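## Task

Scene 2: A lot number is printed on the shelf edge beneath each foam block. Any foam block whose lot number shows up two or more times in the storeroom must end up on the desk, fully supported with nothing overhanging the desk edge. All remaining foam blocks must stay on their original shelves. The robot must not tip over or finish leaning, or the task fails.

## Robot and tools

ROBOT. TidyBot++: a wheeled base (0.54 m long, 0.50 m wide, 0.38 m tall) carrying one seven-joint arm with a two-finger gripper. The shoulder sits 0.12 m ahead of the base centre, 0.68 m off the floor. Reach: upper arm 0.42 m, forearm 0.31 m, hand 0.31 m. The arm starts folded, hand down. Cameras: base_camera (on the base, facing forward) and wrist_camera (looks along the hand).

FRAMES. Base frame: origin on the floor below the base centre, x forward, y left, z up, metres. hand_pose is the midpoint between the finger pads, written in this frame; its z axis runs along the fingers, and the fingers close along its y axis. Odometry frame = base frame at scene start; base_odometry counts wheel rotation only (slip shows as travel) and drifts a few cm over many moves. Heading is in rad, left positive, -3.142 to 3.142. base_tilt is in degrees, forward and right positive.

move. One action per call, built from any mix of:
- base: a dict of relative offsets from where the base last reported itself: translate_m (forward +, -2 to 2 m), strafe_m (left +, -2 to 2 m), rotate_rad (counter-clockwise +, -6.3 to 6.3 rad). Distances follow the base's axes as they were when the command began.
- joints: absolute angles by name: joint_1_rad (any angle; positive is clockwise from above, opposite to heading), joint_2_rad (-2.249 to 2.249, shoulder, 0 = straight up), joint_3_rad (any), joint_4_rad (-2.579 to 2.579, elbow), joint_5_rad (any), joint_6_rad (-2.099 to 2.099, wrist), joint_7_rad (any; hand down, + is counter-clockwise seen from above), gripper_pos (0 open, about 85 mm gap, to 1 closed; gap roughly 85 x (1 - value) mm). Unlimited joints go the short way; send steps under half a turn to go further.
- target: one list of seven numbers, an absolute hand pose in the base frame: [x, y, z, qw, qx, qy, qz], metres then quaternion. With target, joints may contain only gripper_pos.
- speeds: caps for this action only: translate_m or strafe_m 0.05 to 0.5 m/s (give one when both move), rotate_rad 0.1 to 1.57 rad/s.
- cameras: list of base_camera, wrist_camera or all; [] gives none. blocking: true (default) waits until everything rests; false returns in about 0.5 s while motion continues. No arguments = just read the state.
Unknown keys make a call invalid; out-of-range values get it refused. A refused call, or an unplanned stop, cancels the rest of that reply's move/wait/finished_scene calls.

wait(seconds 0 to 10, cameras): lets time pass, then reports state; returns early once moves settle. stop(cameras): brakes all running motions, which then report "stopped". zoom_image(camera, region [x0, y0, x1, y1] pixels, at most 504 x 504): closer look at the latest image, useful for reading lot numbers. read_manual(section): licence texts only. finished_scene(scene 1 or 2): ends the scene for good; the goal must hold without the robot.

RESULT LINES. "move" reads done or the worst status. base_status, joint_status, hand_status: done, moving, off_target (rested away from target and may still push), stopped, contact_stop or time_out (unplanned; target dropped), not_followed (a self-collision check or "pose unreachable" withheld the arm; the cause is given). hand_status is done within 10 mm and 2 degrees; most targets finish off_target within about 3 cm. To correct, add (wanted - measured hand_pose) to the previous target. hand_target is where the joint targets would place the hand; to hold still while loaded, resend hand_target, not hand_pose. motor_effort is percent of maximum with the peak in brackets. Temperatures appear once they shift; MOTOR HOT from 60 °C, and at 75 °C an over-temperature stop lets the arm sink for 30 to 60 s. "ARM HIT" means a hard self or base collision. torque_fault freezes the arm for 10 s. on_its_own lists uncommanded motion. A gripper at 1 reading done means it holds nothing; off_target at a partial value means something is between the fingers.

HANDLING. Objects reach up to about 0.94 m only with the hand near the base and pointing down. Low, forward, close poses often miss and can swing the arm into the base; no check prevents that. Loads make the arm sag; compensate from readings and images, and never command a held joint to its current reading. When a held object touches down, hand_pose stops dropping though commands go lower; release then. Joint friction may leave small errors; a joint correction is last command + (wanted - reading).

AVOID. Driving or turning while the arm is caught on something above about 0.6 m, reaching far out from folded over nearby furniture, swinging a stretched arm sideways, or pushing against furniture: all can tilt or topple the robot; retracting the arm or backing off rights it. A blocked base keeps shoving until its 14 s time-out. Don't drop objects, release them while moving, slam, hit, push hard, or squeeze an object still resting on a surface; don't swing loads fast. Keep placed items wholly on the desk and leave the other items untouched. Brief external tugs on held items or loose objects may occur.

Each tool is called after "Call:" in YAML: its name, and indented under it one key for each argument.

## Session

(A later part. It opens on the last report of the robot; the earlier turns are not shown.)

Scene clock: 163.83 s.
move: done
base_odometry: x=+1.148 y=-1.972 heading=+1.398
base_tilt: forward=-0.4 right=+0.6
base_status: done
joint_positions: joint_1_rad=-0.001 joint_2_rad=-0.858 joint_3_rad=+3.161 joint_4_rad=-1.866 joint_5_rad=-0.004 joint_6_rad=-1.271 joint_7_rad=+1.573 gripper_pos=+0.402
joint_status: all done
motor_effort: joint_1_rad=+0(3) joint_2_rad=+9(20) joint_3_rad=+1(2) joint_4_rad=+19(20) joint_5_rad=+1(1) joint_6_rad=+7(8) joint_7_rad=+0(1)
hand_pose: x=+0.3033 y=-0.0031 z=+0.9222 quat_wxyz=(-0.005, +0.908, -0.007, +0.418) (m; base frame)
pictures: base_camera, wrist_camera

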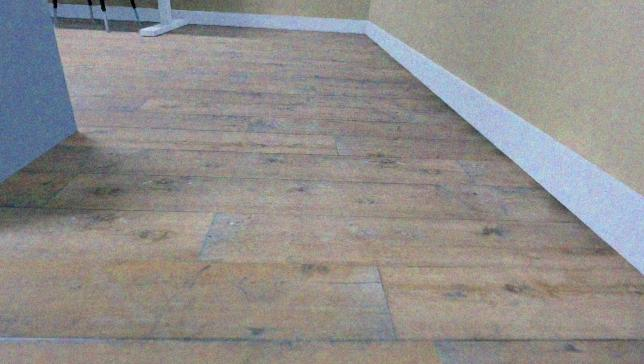

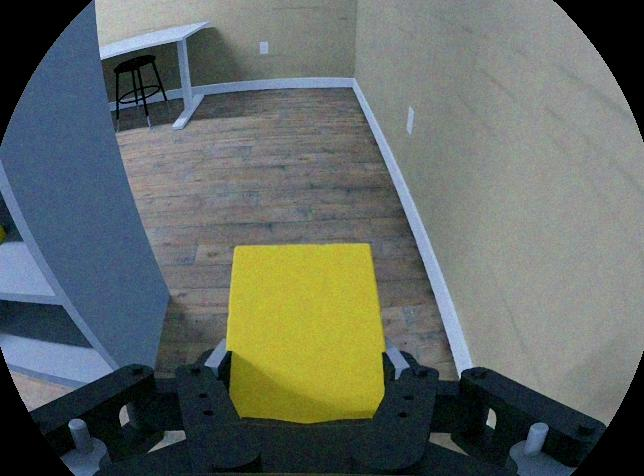

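Call:
move:
  base: {"translate_m": 1.395, "strafe_m": 0.07}
  cameras: ["wrist_camera"]

Call:
move:
  base: {"translate_m": 0.30, "strafe_m": 1.45}
  joints: {"joint_1_rad": 0.0, "joint_2_rad": 0.2, "joint_4_rad": -1.5, "joint_5_rad": 0.0, "joint_6_rad": -0.7, "joint_7_rad": 1.57}
  cameras: ["base_camera", "wrist_camera"]

Scene clock: 169.47 s.
move: done
base_odometry: x=+1.319 y=-0.585 heading=+1.397
base_tilt: forward=-0.4 right=+0.6
base_status: done
joint_positions: joint_1_rad=-0.001 joint_2_rad=-0.851 joint_3_rad=+3.161 joint_4_rad=-1.865 joint_5_rad=-0.003 joint_6_rad=-1.270 joint_7_rad=+1.573 gripper_pos=+0.402
motor_effort: joint_1_rad=-1(1) joint_2_rad=+9(12) joint_3_rad=+1(1) joint_4_rad=+19(20) joint_5_rad=+1(1) joint_6_rad=+7(8) joint_7_rad=+0(1)
hand_pose: x=+0.3049 y=-0.0033 z=+0.9218 quat_wxyz=(-0.005, +0.909, -0.007, +0.416) (m; base frame)
pictures: wrist_camera

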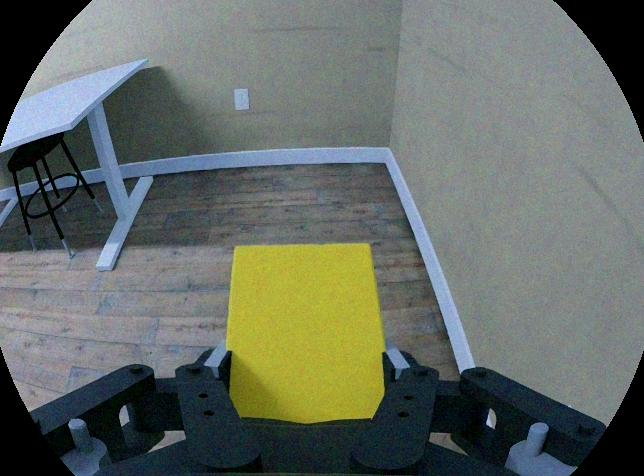

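Scene clock: 173.60 s.
move: done
base_odometry: x=-0.057 y=-0.039 heading=+1.397
base_tilt: forward=-0.3 right=+0.6
base_status: done
joint_positions: joint_1_rad=-0.001 joint_2_rad=+0.182 joint_3_rad=+3.161 joint_4_rad=-1.516 joint_5_rad=-0.002 joint_6_rad=-0.755 joint_7_rad=+1.573 gripper_pos=+0.402
joint_status: all done
motor_effort: joint_1_rad=+0(2) joint_2_rad=-26(29) joint_3_rad=+0(2) joint_4_rad=+21(22) joint_5_rad=+1(2) joint_6_rad=+6(9) joint_7_rad=+0(1)
hand_pose: x=+0.7048 y=-0.0082 z=+0.8154 quat_wxyz=(+0.004, +0.941, -0.007, +0.338) (m; base frame)
pictures: base_camera, wrist_camera

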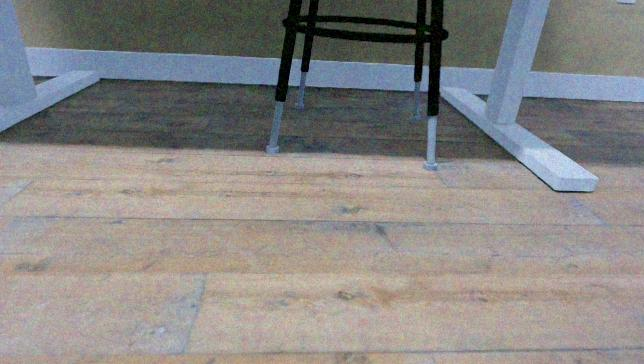

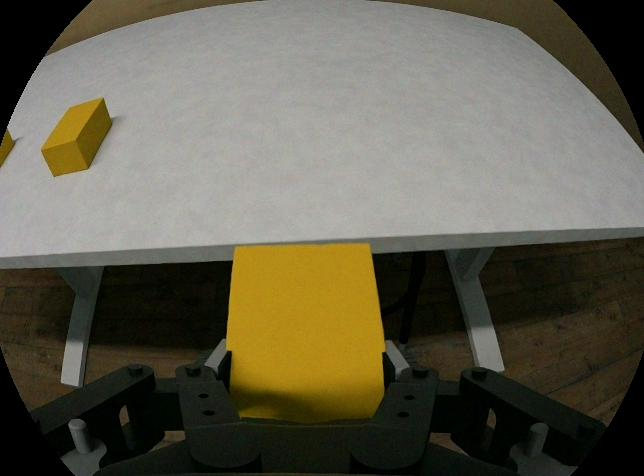

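Call:
move:
  base: {"translate_m": 0.31}
  speeds: {"translate_m": 0.35}
  joints: {"joint_2_rad": 0.235, "joint_4_rad": -1.61, "joint_6_rad": -0.6}
  cameras: ["wrist_camera"]

Scene clock: 176.40 s.
move: done
base_odometry: x=-0.004 y=+0.266 heading=+1.397
base_tilt: forward=-0.3 right=+0.6
base_status: done
joint_positions: joint_1_rad=-0.001 joint_2_rad=+0.216 joint_3_rad=+3.161 joint_4_rad=-1.589 joint_5_rad=-0.002 joint_6_rad=-0.651 joint_7_rad=+1.573 gripper_pos=+0.402
joint_status: all done
motor_effort: joint_1_rad=-1(1) joint_2_rad=-27(29) joint_3_rad=+0(1) joint_4_rad=+20(22) joint_5_rad=+1(1) joint_6_rad=+5(7) joint_7_rad=+0(1)
hand_pose: x=+0.7122 y=-0.0084 z=+0.7788 quat_wxyz=(+0.004, +0.942, -0.007, +0.336) (m; base frame)
pictures: wrist_camera

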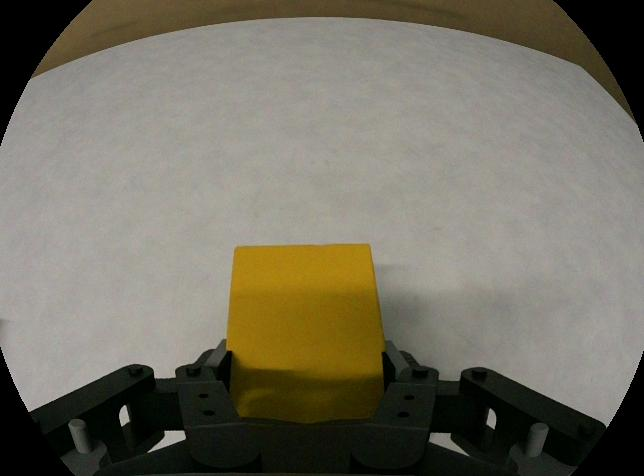

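Call:
move:
  joints: {"joint_2_rad": 0.25, "joint_4_rad": -1.638, "joint_6_rad": -0.56}
  blocking: false
  cameras: []

Call:
move:
  joints: {"joint_2_rad": 0.257, "joint_4_rad": -1.652, "joint_6_rad": -0.54}
  blocking: false
  cameras: ["wrist_camera"]

Scene clock: 177.27 s.
move: moving
base_odometry: x=-0.004 y=+0.266 heading=+1.397
base_tilt: forward=-0.3 right=+0.6
joint_positions: joint_1_rad=-0.001 joint_2_rad=+0.226 joint_3_rad=+3.161 joint_4_rad=-1.612 joint_5_rad=-0.002 joint_6_rad=-0.610 joint_7_rad=+1.573 gripper_pos=+0.402
joint_status: joint_2_rad moving; joint_4_rad moving; joint_6_rad moving
motor_effort: joint_1_rad=-1(1) joint_2_rad=-28(28) joint_3_rad=+0(0) joint_4_rad=+20(22) joint_5_rad=+1(1) joint_6_rad=+6(7) joint_7_rad=+0(1)
hand_pose: x=+0.7155 y=-0.0084 z=+0.7694 quat_wxyz=(+0.005, +0.941, -0.007, +0.340) (m; base frame)
pictures: none

Scene clock: 177.77 s.
move: moving
base_odometry: x=-0.004 y=+0.266 heading=+1.397
base_tilt: forward=-0.3 right=+0.6
joint_positions: joint_1_rad=-0.001 joint_2_rad=+0.230 joint_3_rad=+3.161 joint_4_rad=-1.624 joint_5_rad=-0.002 joint_6_rad=-0.588 joint_7_rad=+1.573 gripper_pos=+0.402
joint_status: joint_2_rad moving; joint_4_rad moving; joint_6_rad moving
motor_effort: joint_1_rad=+0(1) joint_2_rad=-28(28) joint_3_rad=+0(0) joint_4_rad=+20(21) joint_5_rad=+0(1) joint_6_rad=+6(7) joint_7_rad=+0(1)
hand_pose: x=+0.7172 y=-0.0085 z=+0.7654 quat_wxyz=(+0.005, +0.939, -0.007, +0.343) (m; base frame)
pictures: wrist_camera

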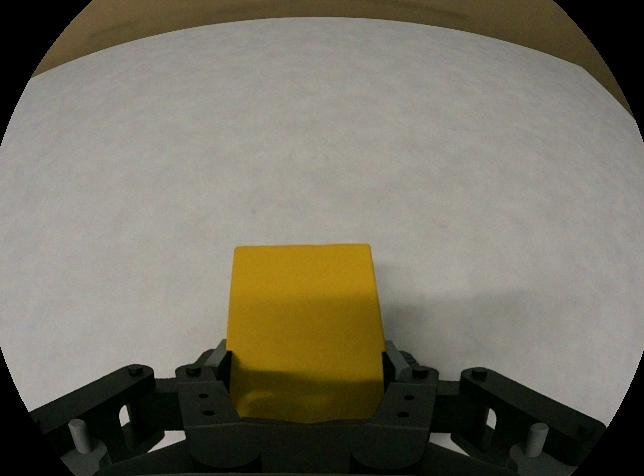

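Call:
move:
  joints: {"joint_2_rad": 0.266, "joint_4_rad": -1.668, "joint_6_rad": -0.525}
  blocking: false
  cameras: ["wrist_camera"]

Scene clock: 178.37 s.
earlier move: done
move: moving
base_odometry: x=-0.004 y=+0.266 heading=+1.397
base_tilt: forward=-0.3 right=+0.6
joint_positions: joint_1_rad=-0.001 joint_2_rad=+0.231 joint_3_rad=+3.161 joint_4_rad=-1.634 joint_5_rad=-0.002 joint_6_rad=-0.574 joint_7_rad=+1.573 gripper_pos=+0.402
joint_status: joint_2_rad moving; joint_4_rad moving; joint_6_rad moving
motor_effort: joint_1_rad=+0(1) joint_2_rad=-21(27) joint_3_rad=+0(1) joint_4_rad=+17(21) joint_5_rad=+1(1) joint_6_rad=+5(7) joint_7_rad=+0(1)
hand_pose: x=+0.7173 y=-0.0085 z=+0.7622 quat_wxyz=(+0.005, +0.939, -0.007, +0.344) (m; base frame)
pictures: wrist_camera

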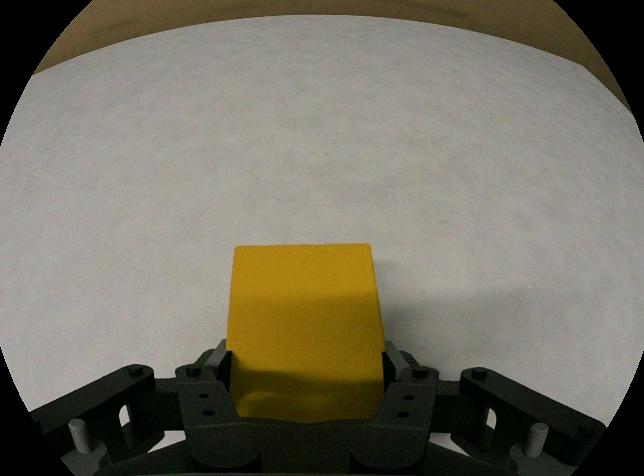

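Call:
move:
  joints: {"joint_2_rad": 0.253, "joint_4_rad": -1.655, "joint_6_rad": -0.53, "gripper_pos": 0.28}
  blocking: false
  cameras: ["wrist_camera"]

Scene clock: 179.27 s.
earlier move: done
move: moving
base_odometry: x=-0.004 y=+0.266 heading=+1.397
base_tilt: forward=-0.3 right=+0.6
joint_positions: joint_1_rad=-0.001 joint_2_rad=+0.233 joint_3_rad=+3.161 joint_4_rad=-1.635 joint_5_rad=-0.002 joint_6_rad=-0.573 joint_7_rad=+1.573 gripper_pos=+0.280
joint_status: joint_2_rad moving; joint_4_rad moving; joint_6_rad moving; gripper_pos moving
motor_effort: joint_1_rad=+0(1) joint_2_rad=-27(29) joint_3_rad=+0(1) joint_4_rad=+20(21) joint_5_rad=+1(1) joint_6_rad=+6(6) joint_7_rad=+0(1)
hand_pose: x=+0.7177 y=-0.0085 z=+0.7613 quat_wxyz=(+0.005, +0.939, -0.007, +0.343) (m; base frame)
pictures: wrist_camera

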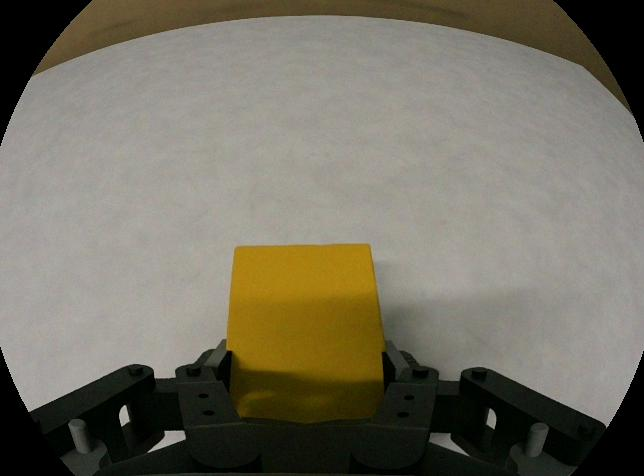

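Call:
move:
  joints: {"joint_2_rad": 0.1, "joint_4_rad": -1.5, "joint_6_rad": -0.6, "gripper_pos": 0.0}
  cameras: ["wrist_camera"]

Scene clock: 180.77 s.
earlier move: done
move: done
base_odometry: x=-0.004 y=+0.266 heading=+1.397
base_tilt: forward=-0.3 right=+0.6
joint_positions: joint_1_rad=-0.001 joint_2_rad=+0.086 joint_3_rad=+3.161 joint_4_rad=-1.500 joint_5_rad=-0.002 joint_6_rad=-0.573 joint_7_rad=+1.573 gripper_pos=+0.000
joint_status: all done
motor_effort: joint_1_rad=+0(1) joint_2_rad=-23(31) joint_3_rad=+0(0) joint_4_rad=+21(23) joint_5_rad=+1(1) joint_6_rad=+7(8) joint_7_rad=+0(1)
hand_pose: x=+0.7285 y=-0.0089 z=+0.9236 quat_wxyz=(+0.005, +0.882, -0.007, +0.472) (m; base frame)
pictures: wrist_camera

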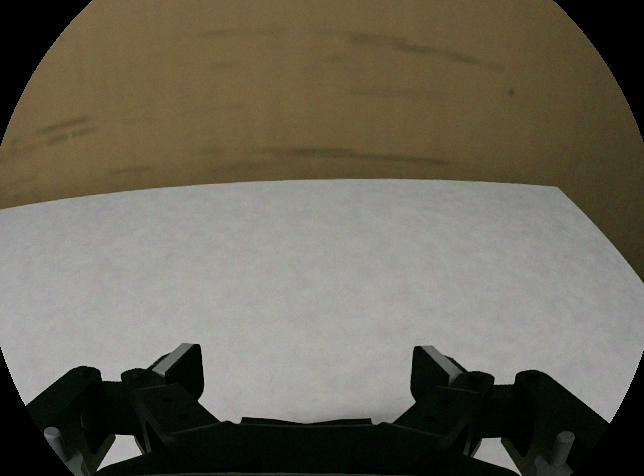

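Call:
move:
  base: {"translate_m": -0.4}
  joints: {"joint_6_rad": -0.8}
  cameras: ["wrist_camera"]

Scene clock: 187.67 s.
move: done
base_odometry: x=-0.073 y=-0.128 heading=+1.398
base_tilt: forward=-0.3 right=+0.6
base_status: done
joint_positions: joint_1_rad=-0.001 joint_2_rad=+0.084 joint_3_rad=+3.161 joint_4_rad=-1.498 joint_5_rad=-0.002 joint_6_rad=-0.774 joint_7_rad=+1.573 gripper_pos=+0.000
joint_status: all done
motor_effort: joint_1_rad=+0(4) joint_2_rad=-23(27) joint_3_rad=+0(3) joint_4_rad=+21(24) joint_5_rad=+1(1) joint_6_rad=+7(8) joint_7_rad=+0(1)
hand_pose: x=+0.6890 y=-0.0084 z=+0.8770 quat_wxyz=(+0.004, +0.924, -0.008, +0.382) (m; base frame)
pictures: wrist_camera

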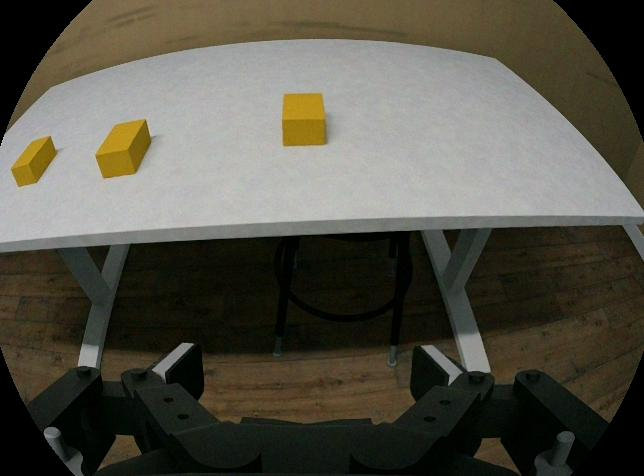

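Call:
move:
  base: {"strafe_m": 1.25, "translate_m": 0.25}
  joints: {"joint_1_rad": -1.58, "joint_2_rad": -0.5, "joint_4_rad": -1.92, "joint_6_rad": -0.65}
  cameras: ["wrist_camera"]

Scene clock: 192.53 s.
move: done
base_odometry: x=-1.261 y=+0.334 heading=+1.398
base_tilt: forward=-0.4 right=+0.6
base_status: done
joint_positions: joint_1_rad=-1.561 joint_2_rad=-0.489 joint_3_rad=+3.165 joint_4_rad=-1.888 joint_5_rad=-0.002 joint_6_rad=-0.703 joint_7_rad=+1.573 gripper_pos=+0.000
joint_status: all done
motor_effort: joint_1_rad=+0(4) joint_2_rad=-4(24) joint_3_rad=+0(3) joint_4_rad=+22(22) joint_5_rad=+1(1) joint_6_rad=+8(8) joint_7_rad=+0(1)
hand_pose: x=+0.1317 y=+0.3806 z=+0.9490 quat_wxyz=(-0.349, +0.625, +0.603, +0.352) (m; base frame)
pictures: wrist_camera

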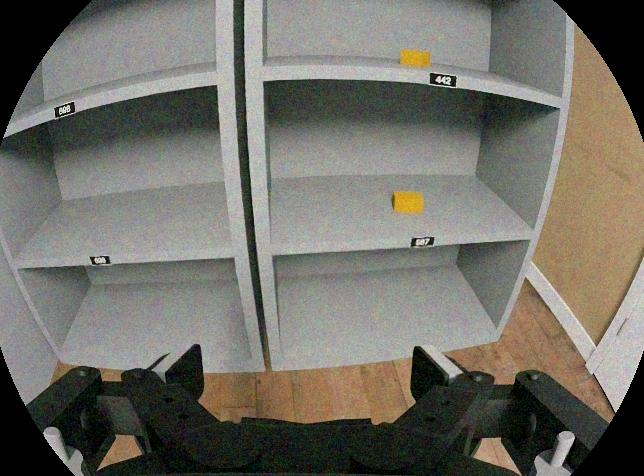

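Call:
zoom_image:
  camera: "wrist_camera"
  region: [400, 228, 445, 256]

Call:
zoom_image:
  camera: "wrist_camera"
  region: [420, 65, 465, 93]

Scaled by 11.200.

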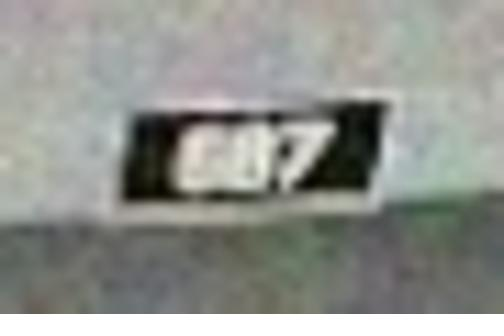

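Scaled by 11.200.

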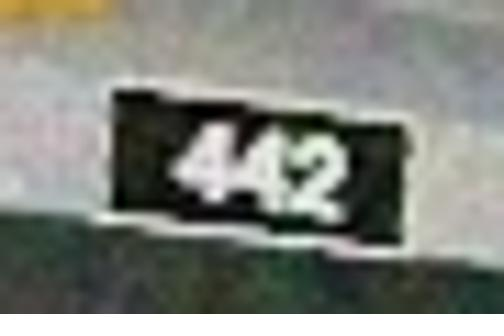

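Call:
finished_scene:
  scene: 2

The scene is finished: the task was done.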